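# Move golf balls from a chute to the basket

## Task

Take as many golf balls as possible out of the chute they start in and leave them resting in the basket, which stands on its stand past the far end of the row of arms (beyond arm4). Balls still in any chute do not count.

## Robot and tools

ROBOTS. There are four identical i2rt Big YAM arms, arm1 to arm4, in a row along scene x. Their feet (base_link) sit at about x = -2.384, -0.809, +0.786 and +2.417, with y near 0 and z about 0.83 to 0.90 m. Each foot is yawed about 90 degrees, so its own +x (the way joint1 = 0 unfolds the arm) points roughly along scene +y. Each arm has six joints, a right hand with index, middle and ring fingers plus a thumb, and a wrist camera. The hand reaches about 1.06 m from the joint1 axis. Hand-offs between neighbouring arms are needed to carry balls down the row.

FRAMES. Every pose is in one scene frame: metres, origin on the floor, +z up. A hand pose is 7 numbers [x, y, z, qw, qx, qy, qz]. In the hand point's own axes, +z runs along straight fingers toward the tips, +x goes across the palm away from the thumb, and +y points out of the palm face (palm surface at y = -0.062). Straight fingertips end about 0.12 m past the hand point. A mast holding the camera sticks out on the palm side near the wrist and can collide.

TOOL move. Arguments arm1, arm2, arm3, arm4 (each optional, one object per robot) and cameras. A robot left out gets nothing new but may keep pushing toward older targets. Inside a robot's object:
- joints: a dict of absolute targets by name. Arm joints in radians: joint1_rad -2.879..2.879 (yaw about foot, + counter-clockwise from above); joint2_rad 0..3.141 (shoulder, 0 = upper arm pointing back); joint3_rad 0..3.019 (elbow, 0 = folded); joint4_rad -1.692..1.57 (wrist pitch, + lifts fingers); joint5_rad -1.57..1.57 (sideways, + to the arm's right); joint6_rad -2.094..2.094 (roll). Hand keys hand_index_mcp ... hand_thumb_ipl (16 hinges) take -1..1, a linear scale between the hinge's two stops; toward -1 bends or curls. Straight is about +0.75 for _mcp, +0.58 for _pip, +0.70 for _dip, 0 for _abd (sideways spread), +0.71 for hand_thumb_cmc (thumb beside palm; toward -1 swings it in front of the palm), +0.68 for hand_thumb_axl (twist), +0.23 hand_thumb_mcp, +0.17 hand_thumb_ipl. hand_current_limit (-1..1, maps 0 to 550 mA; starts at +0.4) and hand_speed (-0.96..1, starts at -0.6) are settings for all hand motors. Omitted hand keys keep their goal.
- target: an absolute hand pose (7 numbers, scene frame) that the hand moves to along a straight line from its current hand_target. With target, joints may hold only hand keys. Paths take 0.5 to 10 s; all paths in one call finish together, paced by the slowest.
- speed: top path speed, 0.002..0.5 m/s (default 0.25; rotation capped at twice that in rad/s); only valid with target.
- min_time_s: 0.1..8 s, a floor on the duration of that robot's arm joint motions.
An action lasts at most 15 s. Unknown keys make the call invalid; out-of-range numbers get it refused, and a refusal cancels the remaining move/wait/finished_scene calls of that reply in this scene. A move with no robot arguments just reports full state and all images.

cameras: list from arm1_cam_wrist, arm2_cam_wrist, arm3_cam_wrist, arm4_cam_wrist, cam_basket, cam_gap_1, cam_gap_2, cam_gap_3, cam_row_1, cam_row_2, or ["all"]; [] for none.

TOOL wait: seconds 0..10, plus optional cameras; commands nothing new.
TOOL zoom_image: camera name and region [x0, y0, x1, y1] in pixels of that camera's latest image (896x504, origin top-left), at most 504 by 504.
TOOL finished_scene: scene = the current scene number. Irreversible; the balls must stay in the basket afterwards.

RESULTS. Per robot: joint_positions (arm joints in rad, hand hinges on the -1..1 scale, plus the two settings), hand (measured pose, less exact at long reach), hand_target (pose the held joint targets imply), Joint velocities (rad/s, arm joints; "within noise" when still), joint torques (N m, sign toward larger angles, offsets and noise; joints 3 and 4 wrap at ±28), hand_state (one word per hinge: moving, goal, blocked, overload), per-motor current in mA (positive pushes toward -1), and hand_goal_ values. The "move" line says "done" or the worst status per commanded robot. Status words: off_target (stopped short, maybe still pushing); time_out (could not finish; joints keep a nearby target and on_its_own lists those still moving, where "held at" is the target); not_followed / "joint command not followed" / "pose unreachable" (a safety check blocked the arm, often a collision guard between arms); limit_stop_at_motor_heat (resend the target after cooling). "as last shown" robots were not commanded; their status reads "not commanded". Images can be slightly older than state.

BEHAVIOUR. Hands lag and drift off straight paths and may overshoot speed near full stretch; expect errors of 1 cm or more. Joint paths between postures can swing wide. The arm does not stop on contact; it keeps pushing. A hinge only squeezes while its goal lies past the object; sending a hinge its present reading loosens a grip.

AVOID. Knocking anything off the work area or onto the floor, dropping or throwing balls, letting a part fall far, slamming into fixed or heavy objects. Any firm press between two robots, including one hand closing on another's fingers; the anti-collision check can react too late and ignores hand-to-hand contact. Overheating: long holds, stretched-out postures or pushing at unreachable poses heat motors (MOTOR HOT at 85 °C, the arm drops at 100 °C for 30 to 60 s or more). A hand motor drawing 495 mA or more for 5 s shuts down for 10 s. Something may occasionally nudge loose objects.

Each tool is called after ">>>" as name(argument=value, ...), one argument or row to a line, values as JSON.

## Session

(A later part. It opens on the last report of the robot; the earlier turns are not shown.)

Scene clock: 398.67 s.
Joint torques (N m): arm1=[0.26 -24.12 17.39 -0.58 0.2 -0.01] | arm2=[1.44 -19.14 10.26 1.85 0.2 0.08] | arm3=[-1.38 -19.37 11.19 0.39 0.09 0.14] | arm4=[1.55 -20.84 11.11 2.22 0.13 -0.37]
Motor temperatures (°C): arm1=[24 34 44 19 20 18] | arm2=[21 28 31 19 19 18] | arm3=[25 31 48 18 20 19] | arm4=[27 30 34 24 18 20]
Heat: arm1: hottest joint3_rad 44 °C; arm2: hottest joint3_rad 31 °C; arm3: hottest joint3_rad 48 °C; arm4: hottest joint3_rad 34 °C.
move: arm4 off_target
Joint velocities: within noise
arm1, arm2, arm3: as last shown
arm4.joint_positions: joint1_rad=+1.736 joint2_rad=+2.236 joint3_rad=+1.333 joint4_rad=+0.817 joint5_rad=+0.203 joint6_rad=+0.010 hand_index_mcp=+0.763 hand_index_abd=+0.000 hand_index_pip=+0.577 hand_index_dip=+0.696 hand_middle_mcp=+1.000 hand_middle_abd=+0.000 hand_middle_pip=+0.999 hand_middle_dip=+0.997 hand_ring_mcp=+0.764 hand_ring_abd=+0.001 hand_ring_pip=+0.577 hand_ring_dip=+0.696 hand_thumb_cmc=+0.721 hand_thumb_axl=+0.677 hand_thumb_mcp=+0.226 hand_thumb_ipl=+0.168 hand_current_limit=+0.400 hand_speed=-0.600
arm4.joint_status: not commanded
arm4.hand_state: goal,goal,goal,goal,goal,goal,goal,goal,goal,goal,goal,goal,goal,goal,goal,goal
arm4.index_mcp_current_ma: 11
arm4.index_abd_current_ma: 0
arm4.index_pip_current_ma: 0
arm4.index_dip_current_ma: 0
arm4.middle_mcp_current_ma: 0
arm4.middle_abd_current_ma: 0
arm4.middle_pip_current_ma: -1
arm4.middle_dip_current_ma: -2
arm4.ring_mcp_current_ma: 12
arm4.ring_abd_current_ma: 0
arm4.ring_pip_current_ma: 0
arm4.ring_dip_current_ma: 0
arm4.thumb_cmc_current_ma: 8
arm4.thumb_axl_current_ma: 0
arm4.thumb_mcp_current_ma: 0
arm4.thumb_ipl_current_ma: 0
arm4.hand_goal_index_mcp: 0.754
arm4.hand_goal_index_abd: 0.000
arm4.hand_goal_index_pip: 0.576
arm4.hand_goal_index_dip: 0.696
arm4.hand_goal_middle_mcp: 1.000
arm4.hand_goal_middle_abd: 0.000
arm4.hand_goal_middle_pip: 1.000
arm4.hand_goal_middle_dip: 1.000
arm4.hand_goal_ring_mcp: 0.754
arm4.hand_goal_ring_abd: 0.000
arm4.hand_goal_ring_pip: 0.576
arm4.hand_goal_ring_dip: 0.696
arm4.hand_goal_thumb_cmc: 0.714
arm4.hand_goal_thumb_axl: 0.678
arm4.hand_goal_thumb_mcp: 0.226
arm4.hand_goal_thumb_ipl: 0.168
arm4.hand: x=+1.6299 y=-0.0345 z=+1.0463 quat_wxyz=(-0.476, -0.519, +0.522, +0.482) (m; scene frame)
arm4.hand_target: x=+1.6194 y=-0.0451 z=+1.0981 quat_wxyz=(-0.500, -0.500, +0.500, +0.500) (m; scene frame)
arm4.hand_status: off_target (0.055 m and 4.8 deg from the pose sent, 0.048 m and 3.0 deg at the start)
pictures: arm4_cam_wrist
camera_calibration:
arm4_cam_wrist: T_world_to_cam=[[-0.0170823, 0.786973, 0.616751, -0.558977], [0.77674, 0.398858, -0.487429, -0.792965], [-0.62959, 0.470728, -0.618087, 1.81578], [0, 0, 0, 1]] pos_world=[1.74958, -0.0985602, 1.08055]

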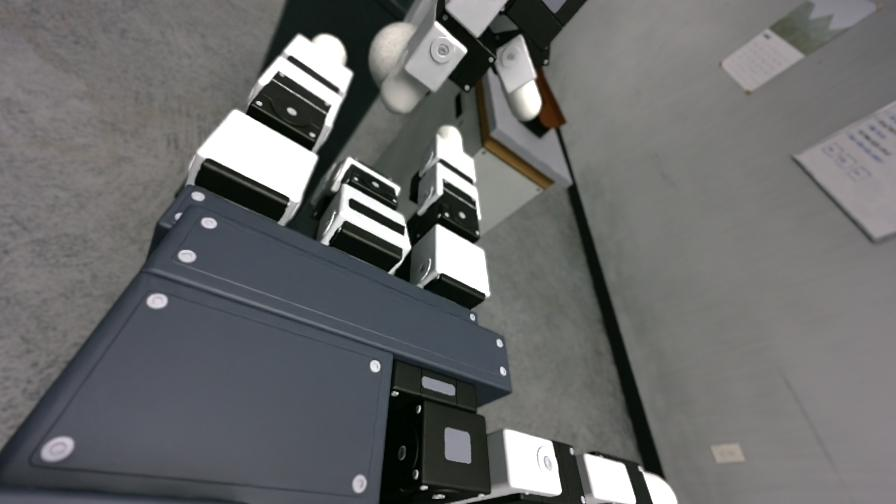

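>>> move(
  arm1={"joints": {"hand_index_abd": 0.18, "hand_middle_abd": -0.15}},
  arm2={"joints": {"hand_current_limit": 0.7}},
  arm4={"target": [1.68, -0.045, 1.095, -0.5, -0.5, 0.5, 0.5], "speed": 0.06},
  cameras=["cam_gap_1"],
)

>>> move(
  arm1={"target": [-1.71, -0.026, 1.16, 0, 1, 0, 0.02], "speed": 0.1},
  arm4={"target": [1.617, -0.042, 1.082, -0.5, -0.5, 0.5, 0.5], "speed": 0.06},
  cameras=["cam_gap_1", "cam_gap_3", "arm4_cam_wrist", "arm2_cam_wrist"],
)

>>> zoom_image(
  camera="arm4_cam_wrist",
  region=[250, 0, 550, 200],
)

>>> zoom_image(
  camera="arm2_cam_wrist",
  region=[250, 0, 550, 200],
)

Scene clock: 402.80 s.
Joint torques (N m): arm1=[0.32 -24 17.4 -0.58 0.21 -0.01] | arm2=[1.38 -19.55 10.24 2.04 0.19 0.08] | arm3=[-1.38 -19.43 11.19 0.39 0.09 0.14] | arm4=[1.55 -19.31 6.13 3.29 0.11 -0.37]
Motor temperatures (°C): arm1=[24 34 44 19 20 18] | arm2=[21 29 31 19 19 18] | arm3=[25 31 48 18 20 19] | arm4=[27 30 34 24 18 20]
Heat: arm1: hottest joint3_rad 44 °C; arm2: hottest joint3_rad 31 °C; arm3: hottest joint3_rad 48 °C; arm4: hottest joint3_rad 34 °C.
move: arm1 done; arm2 done; arm4 off_target
Joint velocities: within noise
arm1.joint_positions: joint1_rad=-1.686 joint2_rad=+2.189 joint3_rad=+2.390 joint4_rad=-1.689 joint5_rad=+0.015 joint6_rad=+1.534 hand_index_mcp=+0.749 hand_index_abd=+0.176 hand_index_pip=+0.572 hand_index_dip=+0.693 hand_middle_mcp=+0.756 hand_middle_abd=-0.146 hand_middle_pip=+0.578 hand_middle_dip=+0.699 hand_ring_mcp=-0.464 hand_ring_abd=+0.001 hand_ring_pip=-0.736 hand_ring_dip=+0.703 hand_thumb_cmc=+0.716 hand_thumb_axl=+0.679 hand_thumb_mcp=-0.504 hand_thumb_ipl=+0.168 hand_current_limit=+0.700 hand_speed=-0.600
arm1.joint_status: all done
arm1.hand_state: goal,goal,goal,goal,goal,goal,goal,goal,goal,goal,goal,goal,goal,goal,overload,goal
arm1.index_mcp_current_ma: 0
arm1.index_abd_current_ma: 0
arm1.index_pip_current_ma: 0
arm1.index_dip_current_ma: 0
arm1.middle_mcp_current_ma: 0
arm1.middle_abd_current_ma: 0
arm1.middle_pip_current_ma: 0
arm1.middle_dip_current_ma: 0
arm1.ring_mcp_current_ma: 5
arm1.ring_abd_current_ma: 0
arm1.ring_pip_current_ma: 0
arm1.ring_dip_current_ma: 0
arm1.thumb_cmc_current_ma: 0
arm1.thumb_axl_current_ma: 0
arm1.thumb_mcp_current_ma: 0
arm1.thumb_ipl_current_ma: 0
arm1.hand_goal_index_mcp: 0.754
arm1.hand_goal_index_abd: 0.180
arm1.hand_goal_index_pip: 0.576
arm1.hand_goal_index_dip: 0.696
arm1.hand_goal_middle_mcp: 0.754
arm1.hand_goal_middle_abd: -0.150
arm1.hand_goal_middle_pip: 0.576
arm1.hand_goal_middle_dip: 0.696
arm1.hand_goal_ring_mcp: -0.480
arm1.hand_goal_ring_abd: 0.000
arm1.hand_goal_ring_pip: -0.740
arm1.hand_goal_ring_dip: 0.700
arm1.hand_goal_thumb_cmc: 0.714
arm1.hand_goal_thumb_axl: 0.678
arm1.hand_goal_thumb_mcp: 0.226
arm1.hand_goal_thumb_ipl: 0.168
arm1.hand: x=-1.7118 y=-0.0295 z=+1.0510 quat_wxyz=(+0.005, +0.999, +0.005, +0.035) (m; scene frame)
arm1.hand_target: x=-1.7017 y=-0.0258 z=+1.0695 quat_wxyz=(+0.007, +0.998, +0.007, +0.057) (m; scene frame)
arm1.hand_status: not commanded
arm2.joint_positions: joint1_rad=+1.376 joint2_rad=+2.326 joint3_rad=+1.388 joint4_rad=+0.935 joint5_rad=-0.144 joint6_rad=+0.004 hand_index_mcp=+0.766 hand_index_abd=-0.164 hand_index_pip=+0.579 hand_index_dip=+0.698 hand_middle_mcp=+1.000 hand_middle_abd=+0.000 hand_middle_pip=+0.999 hand_middle_dip=+0.997 hand_ring_mcp=+0.764 hand_ring_abd=+0.176 hand_ring_pip=+0.578 hand_ring_dip=+0.696 hand_thumb_cmc=+0.721 hand_thumb_axl=+0.677 hand_thumb_mcp=+0.224 hand_thumb_ipl=+0.168 hand_current_limit=+0.700 hand_speed=-0.600
arm2.joint_status: all done
arm2.hand_state: goal,blocked,goal,goal,goal,goal,goal,goal,goal,blocked,goal,goal,goal,goal,goal,goal
arm2.index_mcp_current_ma: 3
arm2.index_abd_current_ma: 468
arm2.index_pip_current_ma: 0
arm2.index_dip_current_ma: 0
arm2.middle_mcp_current_ma: 0
arm2.middle_abd_current_ma: 0
arm2.middle_pip_current_ma: 0
arm2.middle_dip_current_ma: 0
arm2.ring_mcp_current_ma: 2
arm2.ring_abd_current_ma: -467
arm2.ring_pip_current_ma: 0
arm2.ring_dip_current_ma: 0
arm2.thumb_cmc_current_ma: 1
arm2.thumb_axl_current_ma: 0
arm2.thumb_mcp_current_ma: 0
arm2.thumb_ipl_current_ma: 0
arm2.hand_goal_index_mcp: 0.754
arm2.hand_goal_index_abd: -0.450
arm2.hand_goal_index_pip: 0.576
arm2.hand_goal_index_dip: 0.696
arm2.hand_goal_middle_mcp: 1.000
arm2.hand_goal_middle_abd: 0.000
arm2.hand_goal_middle_pip: 1.000
arm2.hand_goal_middle_dip: 1.000
arm2.hand_goal_ring_mcp: 0.754
arm2.hand_goal_ring_abd: 0.470
arm2.hand_goal_ring_pip: 0.576
arm2.hand_goal_ring_dip: 0.696
arm2.hand_goal_thumb_cmc: 0.714
arm2.hand_goal_thumb_axl: 0.678
arm2.hand_goal_thumb_mcp: 0.226
arm2.hand_goal_thumb_ipl: 0.168
arm2.hand: x=-1.6070 y=+0.0699 z=+1.0144 quat_wxyz=(-0.492, -0.502, +0.506, +0.500) (m; scene frame)
arm2.hand_target: x=-1.6170 y=+0.0599 z=+1.0180 quat_wxyz=(-0.500, -0.500, +0.500, +0.500) (m; scene frame)
arm2.hand_status: not commanded
arm3: as last shown
arm4.joint_positions: joint1_rad=+1.758 joint2_rad=+2.142 joint3_rad=+1.193 joint4_rad=+0.907 joint5_rad=+0.223 joint6_rad=+0.010 hand_index_mcp=+0.763 hand_index_abd=+0.000 hand_index_pip=+0.577 hand_index_dip=+0.696 hand_middle_mcp=+1.000 hand_middle_abd=+0.000 hand_middle_pip=+0.999 hand_middle_dip=+0.997 hand_ring_mcp=+0.764 hand_ring_abd=+0.001 hand_ring_pip=+0.577 hand_ring_dip=+0.696 hand_thumb_cmc=+0.721 hand_thumb_axl=+0.677 hand_thumb_mcp=+0.226 hand_thumb_ipl=+0.168 hand_current_limit=+0.400 hand_speed=-0.600
arm4.joint_status: not commanded
arm4.hand_state: goal,goal,goal,goal,goal,goal,goal,goal,goal,goal,goal,goal,goal,goal,goal,goal
arm4.index_mcp_current_ma: 11
arm4.index_abd_current_ma: 0
arm4.index_pip_current_ma: 0
arm4.index_dip_current_ma: 0
arm4.middle_mcp_current_ma: 0
arm4.middle_abd_current_ma: 0
arm4.middle_pip_current_ma: -1
arm4.middle_dip_current_ma: -2
arm4.ring_mcp_current_ma: 12
arm4.ring_abd_current_ma: 0
arm4.ring_pip_current_ma: 0
arm4.ring_dip_current_ma: 0
arm4.thumb_cmc_current_ma: 8
arm4.thumb_axl_current_ma: 0
arm4.thumb_mcp_current_ma: 0
arm4.thumb_ipl_current_ma: 0
arm4.hand_goal_index_mcp: 0.754
arm4.hand_goal_index_abd: 0.000
arm4.hand_goal_index_pip: 0.576
arm4.hand_goal_index_dip: 0.696
arm4.hand_goal_middle_mcp: 1.000
arm4.hand_goal_middle_abd: 0.000
arm4.hand_goal_middle_pip: 1.000
arm4.hand_goal_middle_dip: 1.000
arm4.hand_goal_ring_mcp: 0.754
arm4.hand_goal_ring_abd: 0.000
arm4.hand_goal_ring_pip: 0.576
arm4.hand_goal_ring_dip: 0.696
arm4.hand_goal_thumb_cmc: 0.714
arm4.hand_goal_thumb_axl: 0.678
arm4.hand_goal_thumb_mcp: 0.226
arm4.hand_goal_thumb_ipl: 0.168
arm4.hand: x=+1.6740 y=-0.0386 z=+1.0730 quat_wxyz=(-0.489, -0.507, +0.513, +0.491) (m; scene frame)
arm4.hand_target: x=+1.6797 y=-0.0450 z=+1.0945 quat_wxyz=(-0.500, -0.500, +0.500, +0.500) (m; scene frame)
arm4.hand_status: off_target (0.024 m and 2.3 deg from the pose sent, 0.071 m and 4.8 deg at the start)
pictures: cam_gap_1

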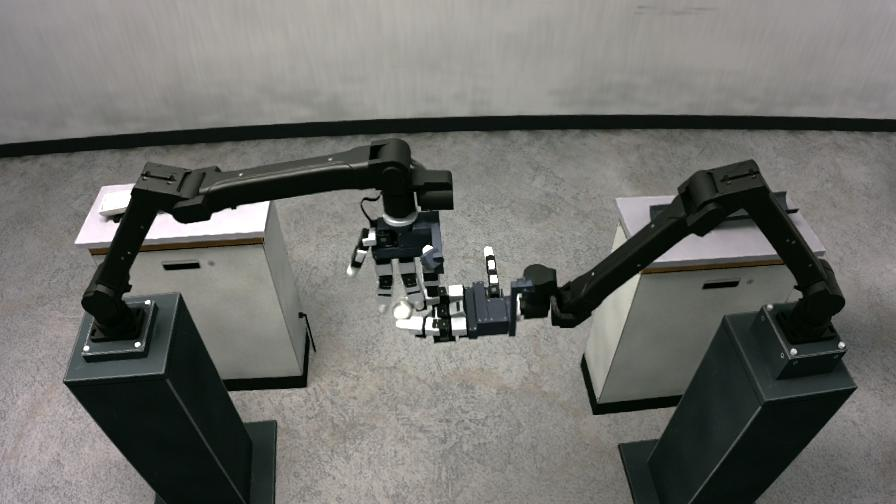

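Scene clock: 404.47 s.
Joint torques (N m): arm1=[0.44 -25.99 16.64 -0.27 0.23 -0.17] | arm2=[1.2 -19.66 10.26 2.04 0.2 0.09] | arm3=[-1.44 -19.43 11.19 0.39 0.1 0.14] | arm4=[0.26 -17.79 11.17 2.22 -0.04 -0.38]
Motor temperatures (°C): arm1=[24 34 44 19 20 18] | arm2=[21 29 31 19 19 18] | arm3=[25 31 48 18 20 19] | arm4=[27 30 34 24 18 20]
Heat: arm1: hottest joint3_rad 44 °C; arm2: hottest joint3_rad 31 °C; arm3: hottest joint3_rad 48 °C; arm4: hottest joint3_rad 34 °C.
move: arm1 off_target; arm4 off_target
Joint velocities: within noise
arm1.joint_positions: joint1_rad=-1.680 joint2_rad=+2.108 joint3_rad=+2.431 joint4_rad=-1.689 joint5_rad=+0.039 joint6_rad=+1.522 hand_index_mcp=+0.750 hand_index_abd=+0.176 hand_index_pip=+0.573 hand_index_dip=+0.693 hand_middle_mcp=+0.756 hand_middle_abd=-0.146 hand_middle_pip=+0.578 hand_middle_dip=+0.699 hand_ring_mcp=-0.464 hand_ring_abd=+0.001 hand_ring_pip=-0.737 hand_ring_dip=+0.703 hand_thumb_cmc=+0.716 hand_thumb_axl=+0.679 hand_thumb_mcp=-0.504 hand_thumb_ipl=+0.168 hand_current_limit=+0.700 hand_speed=-0.600
arm1.joint_status: not commanded
arm1.hand_state: goal,goal,goal,goal,goal,goal,goal,goal,goal,goal,goal,goal,goal,goal,overload,goal
arm1.index_mcp_current_ma: 0
arm1.index_abd_current_ma: 0
arm1.index_pip_current_ma: 0
arm1.index_dip_current_ma: 0
arm1.middle_mcp_current_ma: 0
arm1.middle_abd_current_ma: 0
arm1.middle_pip_current_ma: 0
arm1.middle_dip_current_ma: 0
arm1.ring_mcp_current_ma: 5
arm1.ring_abd_current_ma: 0
arm1.ring_pip_current_ma: 0
arm1.ring_dip_current_ma: 0
arm1.thumb_cmc_current_ma: 0
arm1.thumb_axl_current_ma: 0
arm1.thumb_mcp_current_ma: 0
arm1.thumb_ipl_current_ma: 0
arm1.hand_goal_index_mcp: 0.754
arm1.hand_goal_index_abd: 0.180
arm1.hand_goal_index_pip: 0.576
arm1.hand_goal_index_dip: 0.696
arm1.hand_goal_middle_mcp: 0.754
arm1.hand_goal_middle_abd: -0.150
arm1.hand_goal_middle_pip: 0.576
arm1.hand_goal_middle_dip: 0.696
arm1.hand_goal_ring_mcp: -0.480
arm1.hand_goal_ring_abd: 0.000
arm1.hand_goal_ring_pip: -0.740
arm1.hand_goal_ring_dip: 0.700
arm1.hand_goal_thumb_cmc: 0.714
arm1.hand_goal_thumb_axl: 0.678
arm1.hand_goal_thumb_mcp: 0.226
arm1.hand_goal_thumb_ipl: 0.168
arm1.hand: x=-1.7144 y=-0.0299 z=+1.1215 quat_wxyz=(+0.019, +0.995, +0.013, +0.095) (m; scene frame)
arm1.hand_target: x=-1.7125 y=-0.0260 z=+1.1588 quat_wxyz=(+0.022, +0.991, +0.020, +0.129) (m; scene frame)
arm1.hand_status: off_target (0.039 m and 9.0 deg from the pose sent, 0.109 m and 1.9 deg at the start; a joint's target at an end of its range on 49 of 50 steps)
arm2: as last shown
arm3.joint_positions: joint1_rad=-1.496 joint2_rad=+2.221 joint3_rad=+2.516 joint4_rad=-1.692 joint5_rad=+0.038 joint6_rad=+1.619 hand_index_mcp=+0.754 hand_index_abd=-0.177 hand_index_pip=+0.578 hand_index_dip=+0.696 hand_middle_mcp=+0.997 hand_middle_abd=+0.001 hand_middle_pip=+0.999 hand_middle_dip=+0.997 hand_ring_mcp=+0.754 hand_ring_abd=+0.151 hand_ring_pip=+0.578 hand_ring_dip=+0.696 hand_thumb_cmc=+0.716 hand_thumb_axl=+0.677 hand_thumb_mcp=+0.224 hand_thumb_ipl=+0.168 hand_current_limit=+0.700 hand_speed=-0.600
arm3.joint_status: not commanded
arm3.hand_state: goal,blocked,goal,goal,goal,goal,goal,goal,goal,blocked,goal,goal,goal,goal,goal,goal
arm3.index_mcp_current_ma: 0
arm3.index_abd_current_ma: 468
arm3.index_pip_current_ma: 3
arm3.index_dip_current_ma: 0
arm3.middle_mcp_current_ma: -7
arm3.middle_abd_current_ma: 1
arm3.middle_pip_current_ma: -2
arm3.middle_dip_current_ma: -5
arm3.ring_mcp_current_ma: 0
arm3.ring_abd_current_ma: -467
arm3.ring_pip_current_ma: 3
arm3.ring_dip_current_ma: 0
arm3.thumb_cmc_current_ma: 4
arm3.thumb_axl_current_ma: -1
arm3.thumb_mcp_current_ma: -6
arm3.thumb_ipl_current_ma: 0
arm3.hand_goal_index_mcp: 0.754
arm3.hand_goal_index_abd: -0.450
arm3.hand_goal_index_pip: 0.576
arm3.hand_goal_index_dip: 0.696
arm3.hand_goal_middle_mcp: 1.000
arm3.hand_goal_middle_abd: 0.000
arm3.hand_goal_middle_pip: 1.000
arm3.hand_goal_middle_dip: 1.000
arm3.hand_goal_ring_mcp: 0.754
arm3.hand_goal_ring_abd: 0.470
arm3.hand_goal_ring_pip: 0.576
arm3.hand_goal_ring_dip: 0.696
arm3.hand_goal_thumb_cmc: 0.714
arm3.hand_goal_thumb_axl: 0.678
arm3.hand_goal_thumb_mcp: 0.226
arm3.hand_goal_thumb_ipl: 0.168
arm3.hand: x=+1.4791 y=-0.1186 z=+1.0812 quat_wxyz=(+0.008, +0.996, +0.023, +0.085) (m; scene frame)
arm3.hand_target: x=+1.4825 y=-0.1151 z=+1.1021 quat_wxyz=(+0.006, +0.994, +0.018, +0.107) (m; scene frame)
arm3.hand_status: not commanded
arm4.joint_positions: joint1_rad=+1.749 joint2_rad=+2.225 joint3_rad=+1.334 joint4_rad=+0.846 joint5_rad=+0.201 joint6_rad=+0.010 hand_index_mcp=+0.763 hand_index_abd=+0.000 hand_index_pip=+0.577 hand_index_dip=+0.696 hand_middle_mcp=+1.000 hand_middle_abd=+0.000 hand_middle_pip=+0.999 hand_middle_dip=+0.997 hand_ring_mcp=+0.764 hand_ring_abd=+0.001 hand_ring_pip=+0.577 hand_ring_dip=+0.696 hand_thumb_cmc=+0.721 hand_thumb_axl=+0.677 hand_thumb_mcp=+0.226 hand_thumb_ipl=+0.168 hand_current_limit=+0.400 hand_speed=-0.600
arm4.joint_status: not commanded
arm4.hand_state: goal,goal,goal,goal,goal,goal,goal,goal,goal,goal,goal,goal,goal,goal,goal,goal
arm4.index_mcp_current_ma: 11
arm4.index_abd_current_ma: 0
arm4.index_pip_current_ma: 0
arm4.index_dip_current_ma: 0
arm4.middle_mcp_current_ma: 0
arm4.middle_abd_current_ma: 0
arm4.middle_pip_current_ma: -1
arm4.middle_dip_current_ma: -2
arm4.ring_mcp_current_ma: 12
arm4.ring_abd_current_ma: 0
arm4.ring_pip_current_ma: 0
arm4.ring_dip_current_ma: 0
arm4.thumb_cmc_current_ma: 8
arm4.thumb_axl_current_ma: 0
arm4.thumb_mcp_current_ma: 0
arm4.thumb_ipl_current_ma: 0
arm4.hand_goal_index_mcp: 0.754
arm4.hand_goal_index_abd: 0.000
arm4.hand_goal_index_pip: 0.576
arm4.hand_goal_index_dip: 0.696
arm4.hand_goal_middle_mcp: 1.000
arm4.hand_goal_middle_abd: 0.000
arm4.hand_goal_middle_pip: 1.000
arm4.hand_goal_middle_dip: 1.000
arm4.hand_goal_ring_mcp: 0.754
arm4.hand_goal_ring_abd: 0.000
arm4.hand_goal_ring_pip: 0.576
arm4.hand_goal_ring_dip: 0.696
arm4.hand_goal_thumb_cmc: 0.714
arm4.hand_goal_thumb_axl: 0.678
arm4.hand_goal_thumb_mcp: 0.226
arm4.hand_goal_thumb_ipl: 0.168
arm4.hand: x=+1.6332 y=-0.0440 z=+1.0629 quat_wxyz=(-0.492, -0.511, +0.510, +0.487) (m; scene frame)
arm4.hand_target: x=+1.6192 y=-0.0416 z=+1.0820 quat_wxyz=(-0.500, -0.500, +0.500, +0.500) (m; scene frame)
arm4.hand_status: off_target (0.025 m and 2.5 deg from the pose sent, 0.058 m and 2.3 deg at the start)
pictures: arm2_cam_wrist, arm4_cam_wrist, cam_gap_1, cam_gap_3
camera_calibration:
arm2_cam_wrist: T_world_to_cam=[[0.0262313, 0.808337, 0.588135, -0.574312], [0.76819, 0.36018, -0.529297, 1.68905], [-0.639685, 0.465683, -0.611508, -0.318101], [0, 0, 0, 1]] pos_world=[-1.48593, 0.00400816, 1.03726]
arm4_cam_wrist: T_world_to_cam=[[-0.00337962, 0.792017, 0.61049, -0.577217], [0.750466, 0.405487, -0.521902, -0.703858], [-0.660901, 0.456388, -0.595752, 1.85936], [0, 0, 0, 1]] pos_world=[1.75512, -0.106019, 1.09276]

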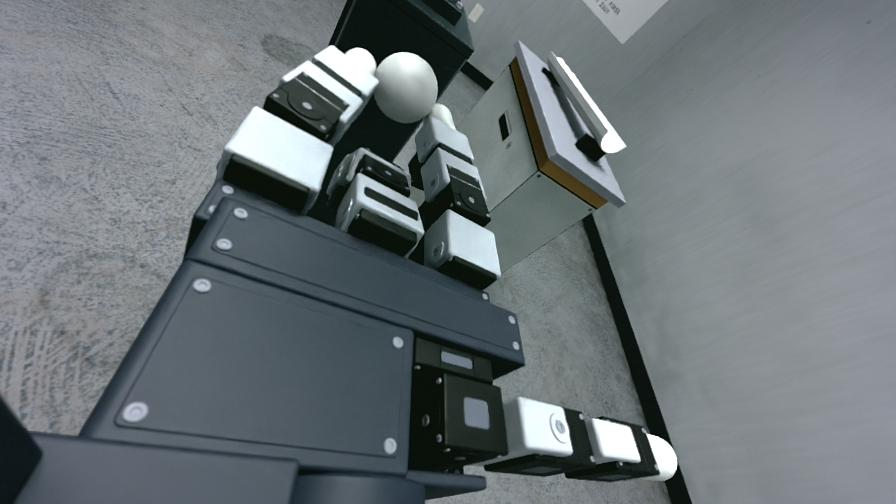

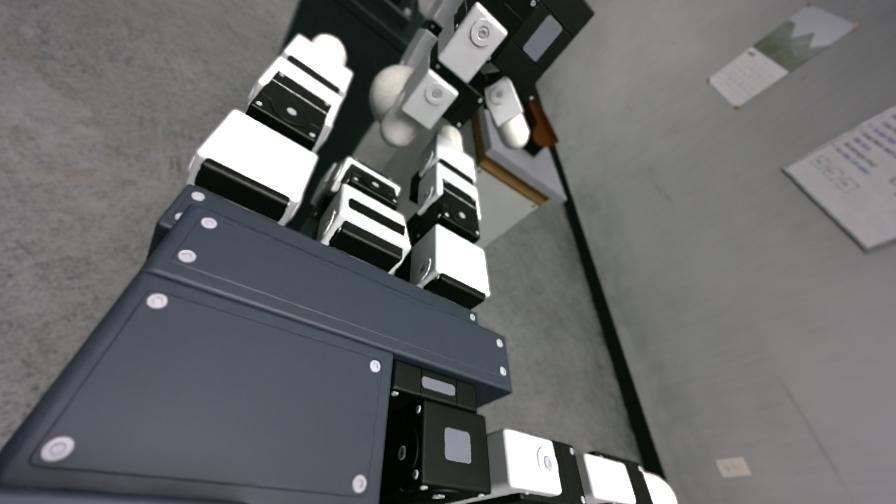

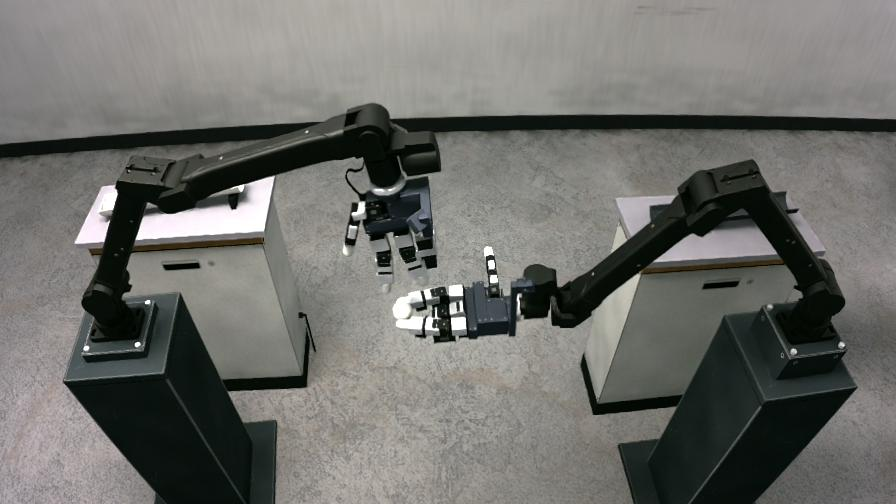

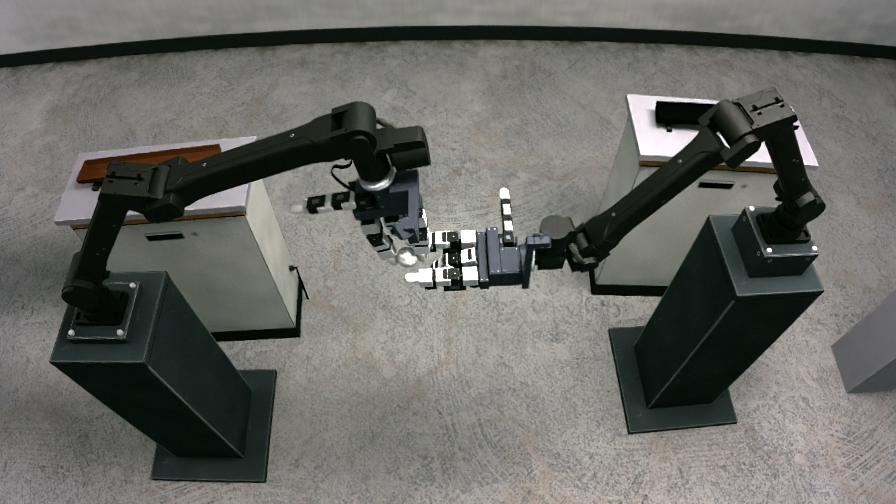

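Scaled by 1.680 from the camera's 896x504 image, which has a finer 1280x720 frame.

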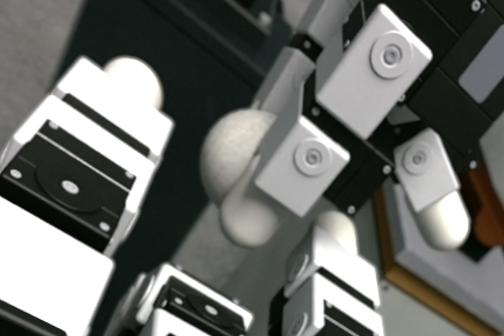

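Scaled by 1.680 from the camera's 896x504 image, which has a finer 1280x720 frame.

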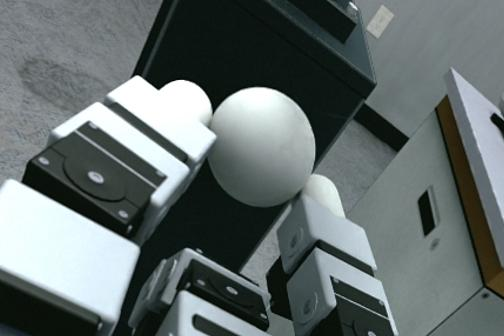

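>>> move(
  arm1={"joints": {"joint1_rad": -0.196, "joint2_rad": 1.463, "joint3_rad": 1.501, "joint4_rad": -1.571, "joint5_rad": -0.109, "joint6_rad": 0.538, "hand_ring_mcp": 1, "hand_ring_pip": 1, "hand_ring_dip": 1, "hand_index_abd": 0.136, "hand_middle_abd": -0.136, "hand_current_limit": 0.4}, "min_time_s": 6},
  arm2={"joints": {"joint1_rad": 0, "joint2_rad": 1.46, "joint3_rad": 1.5, "joint4_rad": -1.5, "joint5_rad": 0, "joint6_rad": 0}, "min_time_s": 7},
  arm4={"target": [1.617, -0.033, 1.082, -0.5, -0.5, 0.5, 0.5], "speed": 0.04},
  cameras=["cam_gap_1", "cam_gap_3", "arm4_cam_wrist", "arm2_cam_wrist", "arm1_cam_wrist"],
)

>>> zoom_image(
  camera="arm4_cam_wrist",
  region=[250, 0, 550, 200],
)

Scene clock: 415.63 s.
Joint torques (N m): arm1=[-0.15 -15.56 10.37 0.5 -0.15 -0.14] | arm2=[0.09 -13.51 13.42 -0.05 0.2 0.05] | arm3=[-1.44 -19.37 11.18 0.39 0.1 0.14] | arm4=[0.32 -17.85 10.81 2.37 -0.05 -0.38]
Motor temperatures (°C): arm1=[24 33 44 19 20 18] | arm2=[21 30 32 19 19 18] | arm3=[25 32 49 18 20 19] | arm4=[27 33 34 24 18 20]
Heat: arm1: hottest joint3_rad 44 °C; arm2: hottest joint3_rad 32 °C; arm3: hottest joint3_rad 49 °C; arm4: hottest joint3_rad 34 °C.
move: arm1 done; arm2 done; arm4 moving
Joint velocities: arm1=[within noise] | arm2=[-0.063 -0.063 -0.017 -0.051 -0.007 0.007] | arm3=[within noise] | arm4=[within noise]
arm1.joint_positions: joint1_rad=-0.195 joint2_rad=+1.483 joint3_rad=+1.508 joint4_rad=-1.587 joint5_rad=-0.109 joint6_rad=+0.549 hand_index_mcp=+0.751 hand_index_abd=+0.139 hand_index_pip=+0.573 hand_index_dip=+0.693 hand_middle_mcp=+0.755 hand_middle_abd=-0.138 hand_middle_pip=+0.578 hand_middle_dip=+0.698 hand_ring_mcp=+0.990 hand_ring_abd=+0.001 hand_ring_pip=+0.993 hand_ring_dip=+0.998 hand_thumb_cmc=+0.716 hand_thumb_axl=+0.679 hand_thumb_mcp=-0.504 hand_thumb_ipl=+0.168 hand_current_limit=+0.400 hand_speed=-0.600
arm1.joint_status: all done
arm1.hand_state: goal,goal,goal,goal,goal,goal,goal,goal,goal,goal,goal,goal,goal,goal,overload,goal
arm1.index_mcp_current_ma: 0
arm1.index_abd_current_ma: 0
arm1.index_pip_current_ma: 0
arm1.index_dip_current_ma: 0
arm1.middle_mcp_current_ma: 0
arm1.middle_abd_current_ma: 0
arm1.middle_pip_current_ma: 0
arm1.middle_dip_current_ma: 0
arm1.ring_mcp_current_ma: -2
arm1.ring_abd_current_ma: 0
arm1.ring_pip_current_ma: -1
arm1.ring_dip_current_ma: 0
arm1.thumb_cmc_current_ma: 0
arm1.thumb_axl_current_ma: 0
arm1.thumb_mcp_current_ma: 0
arm1.thumb_ipl_current_ma: 0
arm1.hand_goal_index_mcp: 0.754
arm1.hand_goal_index_abd: 0.136
arm1.hand_goal_index_pip: 0.576
arm1.hand_goal_index_dip: 0.696
arm1.hand_goal_middle_mcp: 0.754
arm1.hand_goal_middle_abd: -0.136
arm1.hand_goal_middle_pip: 0.576
arm1.hand_goal_middle_dip: 0.696
arm1.hand_goal_ring_mcp: 1.000
arm1.hand_goal_ring_abd: 0.000
arm1.hand_goal_ring_pip: 1.000
arm1.hand_goal_ring_dip: 1.000
arm1.hand_goal_thumb_cmc: 0.714
arm1.hand_goal_thumb_axl: 0.678
arm1.hand_goal_thumb_mcp: 0.226
arm1.hand_goal_thumb_ipl: 0.168
arm1.hand: x=-2.2836 y=+0.5696 z=+1.1044 quat_wxyz=(-0.061, +0.320, +0.945, -0.007) (m; scene frame)
arm1.hand_target: x=-2.2837 y=+0.5697 z=+1.1120 quat_wxyz=(-0.065, +0.314, +0.947, +0.008) (m; scene frame)
arm1.hand_status: not commanded
arm2.joint_positions: joint1_rad=+0.010 joint2_rad=+1.481 joint3_rad=+1.452 joint4_rad=-1.489 joint5_rad=-0.001 joint6_rad=+0.004 hand_index_mcp=+0.765 hand_index_abd=-0.164 hand_index_pip=+0.579 hand_index_dip=+0.698 hand_middle_mcp=+0.997 hand_middle_abd=+0.000 hand_middle_pip=+0.999 hand_middle_dip=+0.997 hand_ring_mcp=+0.751 hand_ring_abd=+0.176 hand_ring_pip=+0.575 hand_ring_dip=+0.696 hand_thumb_cmc=+0.718 hand_thumb_axl=+0.677 hand_thumb_mcp=+0.224 hand_thumb_ipl=+0.168 hand_current_limit=+0.700 hand_speed=-0.600
arm2.joint_status: all done
arm2.hand_state: goal,blocked,goal,goal,goal,goal,goal,goal,goal,blocked,goal,goal,goal,goal,goal,goal
arm2.index_mcp_current_ma: 2
arm2.index_abd_current_ma: 467
arm2.index_pip_current_ma: 0
arm2.index_dip_current_ma: 0
arm2.middle_mcp_current_ma: 0
arm2.middle_abd_current_ma: 0
arm2.middle_pip_current_ma: 0
arm2.middle_dip_current_ma: 0
arm2.ring_mcp_current_ma: 0
arm2.ring_abd_current_ma: -467
arm2.ring_pip_current_ma: 0
arm2.ring_dip_current_ma: 0
arm2.thumb_cmc_current_ma: 0
arm2.thumb_axl_current_ma: 0
arm2.thumb_mcp_current_ma: 0
arm2.thumb_ipl_current_ma: 0
arm2.hand_goal_index_mcp: 0.754
arm2.hand_goal_index_abd: -0.450
arm2.hand_goal_index_pip: 0.576
arm2.hand_goal_index_dip: 0.696
arm2.hand_goal_middle_mcp: 1.000
arm2.hand_goal_middle_abd: 0.000
arm2.hand_goal_middle_pip: 1.000
arm2.hand_goal_middle_dip: 1.000
arm2.hand_goal_ring_mcp: 0.754
arm2.hand_goal_ring_abd: 0.470
arm2.hand_goal_ring_pip: 0.576
arm2.hand_goal_ring_dip: 0.696
arm2.hand_goal_thumb_cmc: 0.714
arm2.hand_goal_thumb_axl: 0.678
arm2.hand_goal_thumb_mcp: 0.226
arm2.hand_goal_thumb_ipl: 0.168
arm2.hand: x=-0.8148 y=+0.4804 z=+1.1526 quat_wxyz=(+0.005, -0.022, +0.999, +0.030) (m; scene frame)
arm2.hand_target: x=-0.8102 y=+0.4859 z=+1.1860 quat_wxyz=(+0.006, -0.020, +0.998, +0.060) (m; scene frame)
arm2.hand_status: not commanded
arm3: as last shown
arm4.joint_positions: joint1_rad=+1.734 joint2_rad=+2.225 joint3_rad=+1.334 joint4_rad=+0.846 joint5_rad=+0.187 joint6_rad=+0.010 hand_index_mcp=+0.763 hand_index_abd=+0.000 hand_index_pip=+0.577 hand_index_dip=+0.696 hand_middle_mcp=+1.000 hand_middle_abd=+0.000 hand_middle_pip=+0.999 hand_middle_dip=+0.997 hand_ring_mcp=+0.764 hand_ring_abd=+0.001 hand_ring_pip=+0.577 hand_ring_dip=+0.696 hand_thumb_cmc=+0.721 hand_thumb_axl=+0.677 hand_thumb_mcp=+0.226 hand_thumb_ipl=+0.168 hand_current_limit=+0.400 hand_speed=-0.600
arm4.joint_status: not commanded
arm4.hand_state: goal,goal,goal,goal,goal,goal,goal,goal,goal,goal,goal,goal,goal,goal,goal,goal
arm4.index_mcp_current_ma: 11
arm4.index_abd_current_ma: 0
arm4.index_pip_current_ma: 0
arm4.index_dip_current_ma: 0
arm4.middle_mcp_current_ma: 0
arm4.middle_abd_current_ma: 0
arm4.middle_pip_current_ma: -1
arm4.middle_dip_current_ma: -2
arm4.ring_mcp_current_ma: 12
arm4.ring_abd_current_ma: 0
arm4.ring_pip_current_ma: 0
arm4.ring_dip_current_ma: 0
arm4.thumb_cmc_current_ma: 8
arm4.thumb_axl_current_ma: 0
arm4.thumb_mcp_current_ma: 0
arm4.thumb_ipl_current_ma: 0
arm4.hand_goal_index_mcp: 0.754
arm4.hand_goal_index_abd: 0.000
arm4.hand_goal_index_pip: 0.576
arm4.hand_goal_index_dip: 0.696
arm4.hand_goal_middle_mcp: 1.000
arm4.hand_goal_middle_abd: 0.000
arm4.hand_goal_middle_pip: 1.000
arm4.hand_goal_middle_dip: 1.000
arm4.hand_goal_ring_mcp: 0.754
arm4.hand_goal_ring_abd: 0.000
arm4.hand_goal_ring_pip: 0.576
arm4.hand_goal_ring_dip: 0.696
arm4.hand_goal_thumb_cmc: 0.714
arm4.hand_goal_thumb_axl: 0.678
arm4.hand_goal_thumb_mcp: 0.226
arm4.hand_goal_thumb_ipl: 0.168
arm4.hand: x=+1.6314 y=-0.0346 z=+1.0628 quat_wxyz=(-0.491, -0.511, +0.511, +0.487) (m; scene frame)
arm4.hand_target: x=+1.6189 y=-0.0327 z=+1.0820 quat_wxyz=(-0.500, -0.500, +0.500, +0.500) (m; scene frame)
arm4.hand_status: moving (0.024 m and 2.5 deg from the pose sent, 0.027 m and 2.5 deg at the start)
pictures: arm1_cam_wrist, arm2_cam_wrist, arm4_cam_wrist, cam_gap_1, cam_gap_3
camera_calibration:
arm1_cam_wrist: T_world_to_cam=[[0.987152, 0.00389722, -0.159736, 2.46705], [0.115213, -0.710029, 0.694683, -0.14367], [-0.11071, -0.704161, -0.701356, 1.04638], [0, 0, 0, 1]] pos_world=[-2.30295, 0.625195, 1.22777]
arm2_cam_wrist: T_world_to_cam=[[0.783513, 0.617378, 0.0703636, 0.297406], [0.384974, -0.571192, 0.724938, -0.30463], [0.487752, -0.54091, -0.685211, 1.56919], [0, 0, 0, 1]] pos_world=[-0.881121, 0.491174, 1.27513]
arm4_cam_wrist: T_world_to_cam=[[-0.00225951, 0.792382, 0.610022, -0.585924], [0.751079, 0.404088, -0.522104, -0.707151], [-0.660208, 0.456995, -0.596054, 1.85308], [0, 0, 0, 1]] pos_world=[1.75322, -0.0968222, 1.09276]

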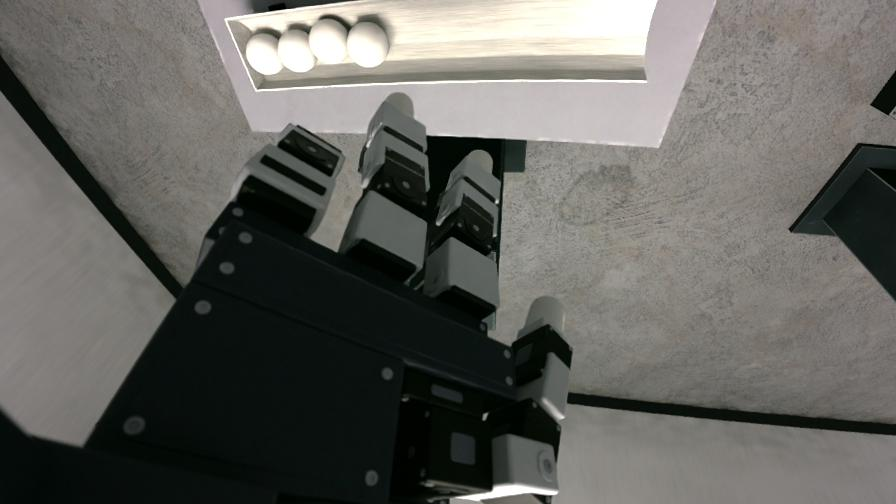

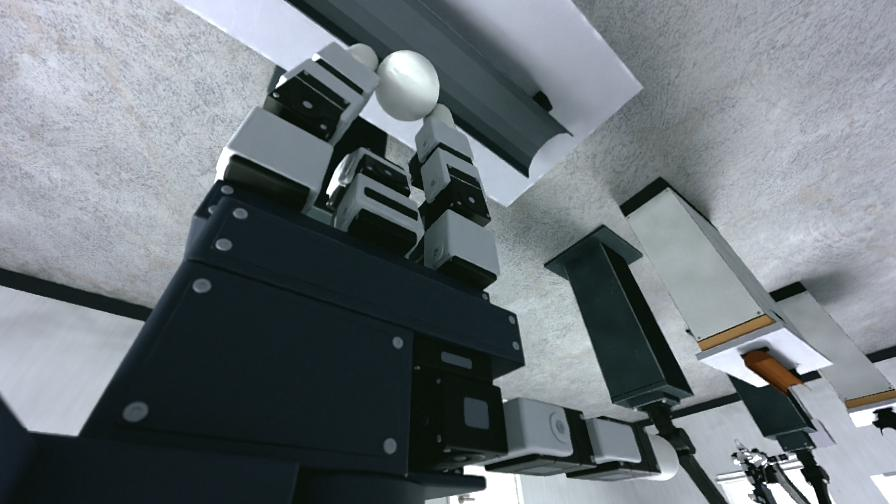

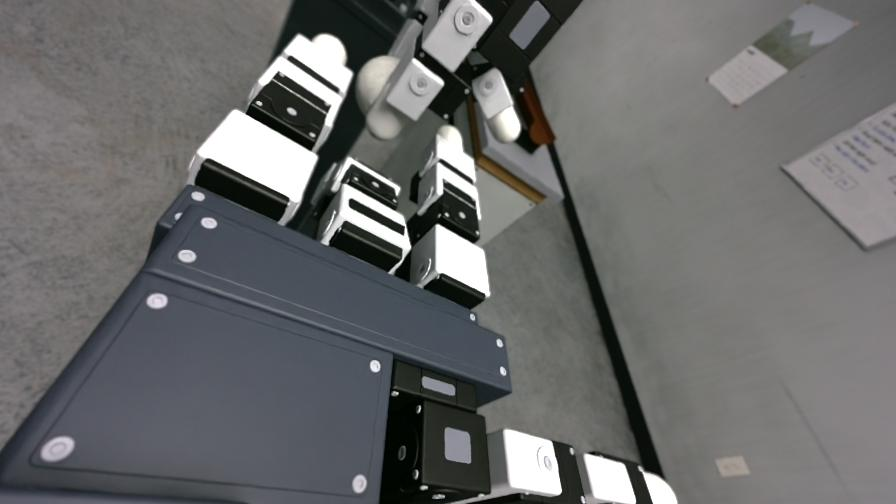

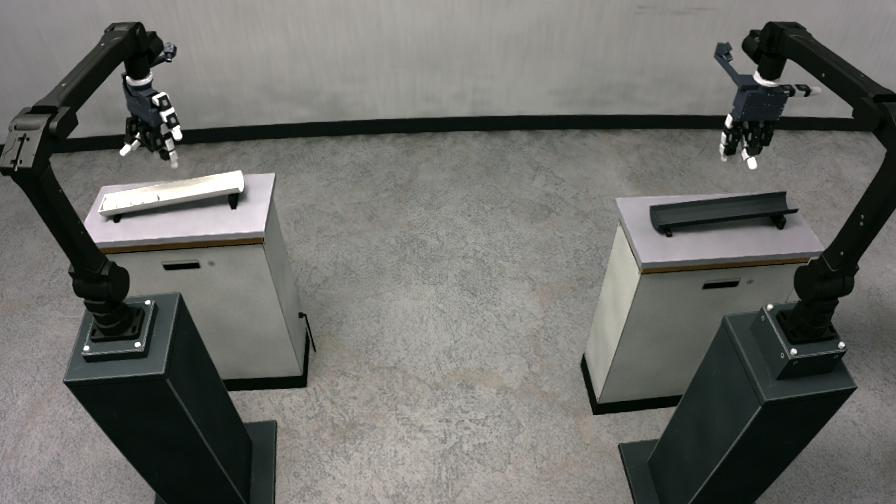

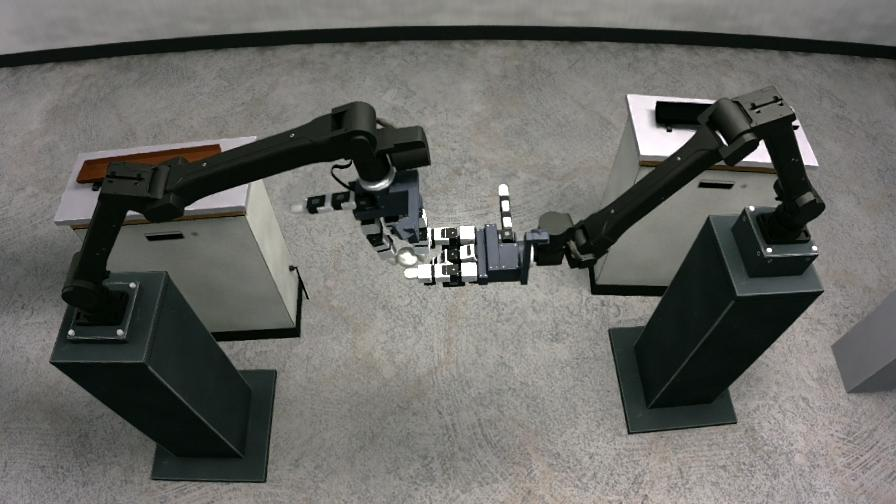

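Scaled by 1.680 from the camera's 896x504 image, which has a finer 1280x720 frame.

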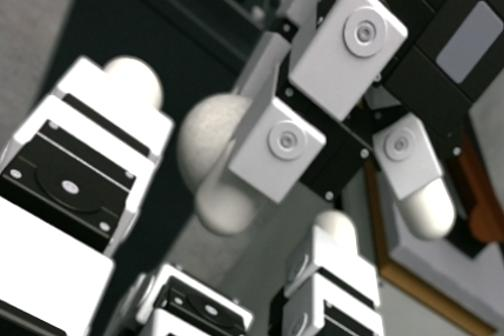

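>>> move(
  arm1={"target": [-2.3866, 0.5971, 1.006, -0.0731, 0.3101, 0.9468, 0.0425], "speed": 0.1},
  arm4={"joints": {"hand_index_abd": -0.22, "hand_ring_abd": 0.22}},
  cameras=["arm1_cam_wrist", "arm4_cam_wrist"],
)

>>> zoom_image(
  camera="arm4_cam_wrist",
  region=[250, 0, 550, 200],
)

>>> zoom_image(
  camera="arm1_cam_wrist",
  region=[300, 0, 600, 200],
)

Scene clock: 418.93 s.
Joint torques (N m): arm1=[-0.15 -13.22 10.58 0.85 -0.05 0.07] | arm2=[-0.56 -13.68 13.26 -0.31 0.23 0.05] | arm3=[-1.38 -19.37 11.1 0.39 0.1 0.14] | arm4=[0.26 -17.9 10.8 2.37 0.1 -0.37]
Motor temperatures (°C): arm1=[24 33 44 19 20 18] | arm2=[21 30 32 18 19 18] | arm3=[25 32 49 18 20 19] | arm4=[27 33 34 24 18 20]
Heat: arm1: hottest joint3_rad 44 °C; arm2: hottest joint3_rad 32 °C; arm3: hottest joint3_rad 49 °C; arm4: hottest joint3_rad 34 °C.
move: arm1 done; arm4 off_target
Joint velocities: within noise
arm1.joint_positions: joint1_rad=+0.034 joint2_rad=+1.507 joint3_rad=+1.264 joint4_rad=-1.199 joint5_rad=-0.084 joint6_rad=+0.754 hand_index_mcp=+0.751 hand_index_abd=+0.139 hand_index_pip=+0.573 hand_index_dip=+0.693 hand_middle_mcp=+0.754 hand_middle_abd=-0.138 hand_middle_pip=+0.578 hand_middle_dip=+0.698 hand_ring_mcp=+0.990 hand_ring_abd=+0.001 hand_ring_pip=+0.993 hand_ring_dip=+0.998 hand_thumb_cmc=+0.716 hand_thumb_axl=+0.679 hand_thumb_mcp=-0.504 hand_thumb_ipl=+0.168 hand_current_limit=+0.400 hand_speed=-0.600
arm1.joint_status: not commanded
arm1.hand_state: goal,goal,goal,goal,goal,goal,goal,goal,goal,goal,goal,goal,goal,goal,overload,goal
arm1.index_mcp_current_ma: 0
arm1.index_abd_current_ma: 0
arm1.index_pip_current_ma: 0
arm1.index_dip_current_ma: 0
arm1.middle_mcp_current_ma: 0
arm1.middle_abd_current_ma: 0
arm1.middle_pip_current_ma: 0
arm1.middle_dip_current_ma: 0
arm1.ring_mcp_current_ma: -2
arm1.ring_abd_current_ma: 0
arm1.ring_pip_current_ma: -1
arm1.ring_dip_current_ma: 0
arm1.thumb_cmc_current_ma: 0
arm1.thumb_axl_current_ma: 0
arm1.thumb_mcp_current_ma: 0
arm1.thumb_ipl_current_ma: 0
arm1.hand_goal_index_mcp: 0.754
arm1.hand_goal_index_abd: 0.136
arm1.hand_goal_index_pip: 0.576
arm1.hand_goal_index_dip: 0.696
arm1.hand_goal_middle_mcp: 0.754
arm1.hand_goal_middle_abd: -0.136
arm1.hand_goal_middle_pip: 0.576
arm1.hand_goal_middle_dip: 0.696
arm1.hand_goal_ring_mcp: 1.000
arm1.hand_goal_ring_abd: 0.000
arm1.hand_goal_ring_pip: 1.000
arm1.hand_goal_ring_dip: 1.000
arm1.hand_goal_thumb_cmc: 0.714
arm1.hand_goal_thumb_axl: 0.678
arm1.hand_goal_thumb_mcp: 0.226
arm1.hand_goal_thumb_ipl: 0.168
arm1.hand: x=-2.3858 y=+0.5950 z=+1.0113 quat_wxyz=(-0.073, +0.306, +0.948, +0.042) (m; scene frame)
arm1.hand_target: x=-2.3865 y=+0.5970 z=+1.0061 quat_wxyz=(-0.073, +0.310, +0.947, +0.043) (m; scene frame)
arm1.hand_status: done (0.006 m and 0.5 deg from the pose sent, 0.145 m and 5.9 deg at the start)
arm2, arm3: as last shown
arm2.joint_positions: joint1_rad=+0.009 joint2_rad=+1.480 joint3_rad=+1.454 joint4_rad=-1.491 joint5_rad=-0.001 joint6_rad=+0.004 hand_index_mcp=+0.765 hand_index_abd=-0.164 hand_index_pip=+0.579 hand_index_dip=+0.698 hand_middle_mcp=+0.997 hand_middle_abd=+0.000 hand_middle_pip=+0.999 hand_middle_dip=+0.997 hand_ring_mcp=+0.751 hand_ring_abd=+0.176 hand_ring_pip=+0.575 hand_ring_dip=+0.696 hand_thumb_cmc=+0.717 hand_thumb_axl=+0.677 hand_thumb_mcp=+0.224 hand_thumb_ipl=+0.168 hand_current_limit=+0.700 hand_speed=-0.600
arm2.hand: x=-0.8140 y=+0.4802 z=+1.1541 quat_wxyz=(+0.005, -0.022, +0.999, +0.031) (m; scene frame)
arm2.hand_target: x=-0.8100 y=+0.4859 z=+1.1860 quat_wxyz=(+0.006, -0.019, +0.998, +0.060) (m; scene frame)
arm3.joint_positions: joint1_rad=-1.496 joint2_rad=+2.221 joint3_rad=+2.517 joint4_rad=-1.692 joint5_rad=+0.038 joint6_rad=+1.619 hand_index_mcp=+0.752 hand_index_abd=-0.177 hand_index_pip=+0.576 hand_index_dip=+0.696 hand_middle_mcp=+0.996 hand_middle_abd=+0.001 hand_middle_pip=+0.999 hand_middle_dip=+0.997 hand_ring_mcp=+0.759 hand_ring_abd=+0.151 hand_ring_pip=+0.580 hand_ring_dip=+0.697 hand_thumb_cmc=+0.716 hand_thumb_axl=+0.677 hand_thumb_mcp=+0.224 hand_thumb_ipl=+0.168 hand_current_limit=+0.700 hand_speed=-0.600
arm3.index_mcp_current_ma: -4
arm3.index_pip_current_ma: 0
arm3.ring_mcp_current_ma: 10
arm3.ring_pip_current_ma: 9
arm3.ring_dip_current_ma: 2
arm3.hand: x=+1.4793 y=-0.1186 z=+1.0817 quat_wxyz=(+0.008, +0.996, +0.023, +0.085) (m; scene frame)
arm4.joint_positions: joint1_rad=+1.734 joint2_rad=+2.225 joint3_rad=+1.334 joint4_rad=+0.846 joint5_rad=+0.184 joint6_rad=+0.010 hand_index_mcp=+0.763 hand_index_abd=-0.169 hand_index_pip=+0.577 hand_index_dip=+0.696 hand_middle_mcp=+1.000 hand_middle_abd=+0.000 hand_middle_pip=+0.999 hand_middle_dip=+0.997 hand_ring_mcp=+0.764 hand_ring_abd=+0.146 hand_ring_pip=+0.577 hand_ring_dip=+0.696 hand_thumb_cmc=+0.721 hand_thumb_axl=+0.677 hand_thumb_mcp=+0.226 hand_thumb_ipl=+0.168 hand_current_limit=+0.400 hand_speed=-0.600
arm4.joint_status: hand_index_abd off_target (ended at -0.169, target -0.220); hand_ring_abd off_target (ended at +0.146, target +0.220)
arm4.hand_state: goal,blocked,goal,goal,goal,goal,goal,goal,goal,blocked,goal,goal,goal,goal,goal,goal
arm4.index_mcp_current_ma: 11
arm4.index_abd_current_ma: 96
arm4.index_pip_current_ma: 0
arm4.index_dip_current_ma: 0
arm4.middle_mcp_current_ma: 0
arm4.middle_abd_current_ma: 0
arm4.middle_pip_current_ma: -1
arm4.middle_dip_current_ma: -2
arm4.ring_mcp_current_ma: 12
arm4.ring_abd_current_ma: -162
arm4.ring_pip_current_ma: 0
arm4.ring_dip_current_ma: 0
arm4.thumb_cmc_current_ma: 8
arm4.thumb_axl_current_ma: 0
arm4.thumb_mcp_current_ma: 0
arm4.thumb_ipl_current_ma: 0
arm4.hand_goal_index_mcp: 0.754
arm4.hand_goal_index_abd: -0.220
arm4.hand_goal_index_pip: 0.576
arm4.hand_goal_index_dip: 0.696
arm4.hand_goal_middle_mcp: 1.000
arm4.hand_goal_middle_abd: 0.000
arm4.hand_goal_middle_pip: 1.000
arm4.hand_goal_middle_dip: 1.000
arm4.hand_goal_ring_mcp: 0.754
arm4.hand_goal_ring_abd: 0.220
arm4.hand_goal_ring_pip: 0.576
arm4.hand_goal_ring_dip: 0.696
arm4.hand_goal_thumb_cmc: 0.714
arm4.hand_goal_thumb_axl: 0.678
arm4.hand_goal_thumb_mcp: 0.226
arm4.hand_goal_thumb_ipl: 0.168
arm4.hand: x=+1.6313 y=-0.0353 z=+1.0628 quat_wxyz=(-0.492, -0.511, +0.510, +0.486) (m; scene frame)
arm4.hand_target: x=+1.6189 y=-0.0327 z=+1.0820 quat_wxyz=(-0.500, -0.500, +0.500, +0.500) (m; scene frame)
arm4.hand_status: not commanded
pictures: arm1_cam_wrist, arm4_cam_wrist
camera_calibration:
arm1_cam_wrist: T_world_to_cam=[[0.988113, 0.0408731, -0.148196, 2.52171], [0.125196, -0.773379, 0.621459, 0.0863416], [-0.0892108, -0.632625, -0.769303, 1.06511], [0, 0, 0, 1]] pos_world=[-2.40752, 0.637518, 1.13944]
arm4_cam_wrist: T_world_to_cam=[[-0.00532707, 0.792449, 0.609915, -0.580272], [0.749567, 0.406883, -0.522107, -0.704225], [-0.661907, 0.454391, -0.596161, 1.85608], [0, 0, 0, 1]] pos_world=[1.75333, -0.0970129, 1.09276]

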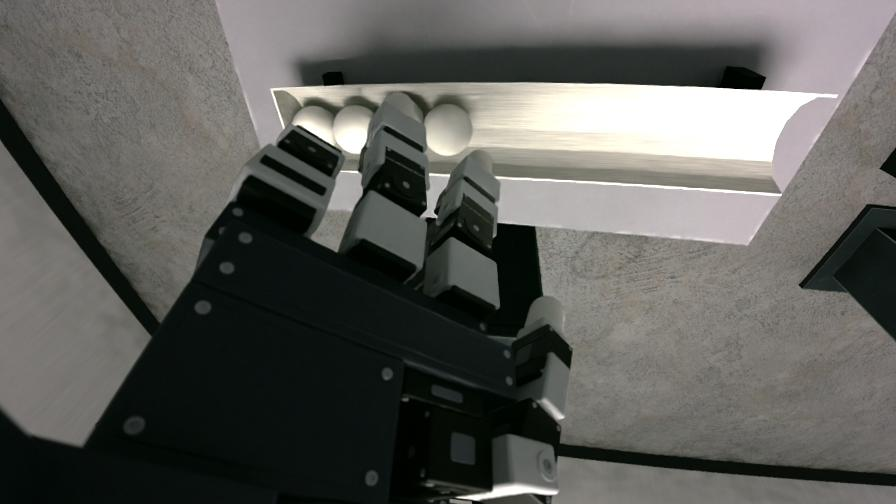

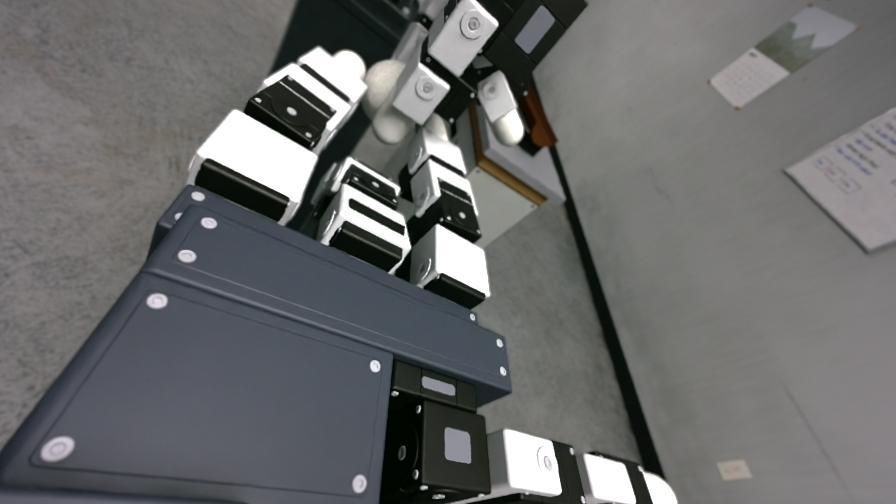

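Scaled by 1.680 from the camera's 896x504 image, which has a finer 1280x720 frame.

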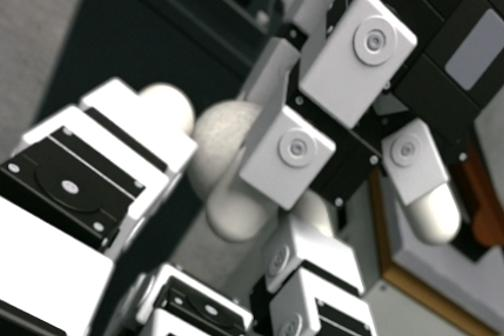

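Scaled by 1.680 from the camera's 896x504 image, which has a finer 1280x720 frame.

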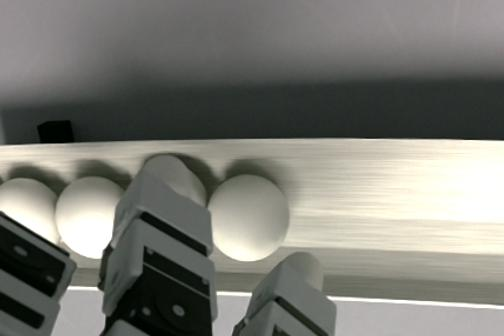

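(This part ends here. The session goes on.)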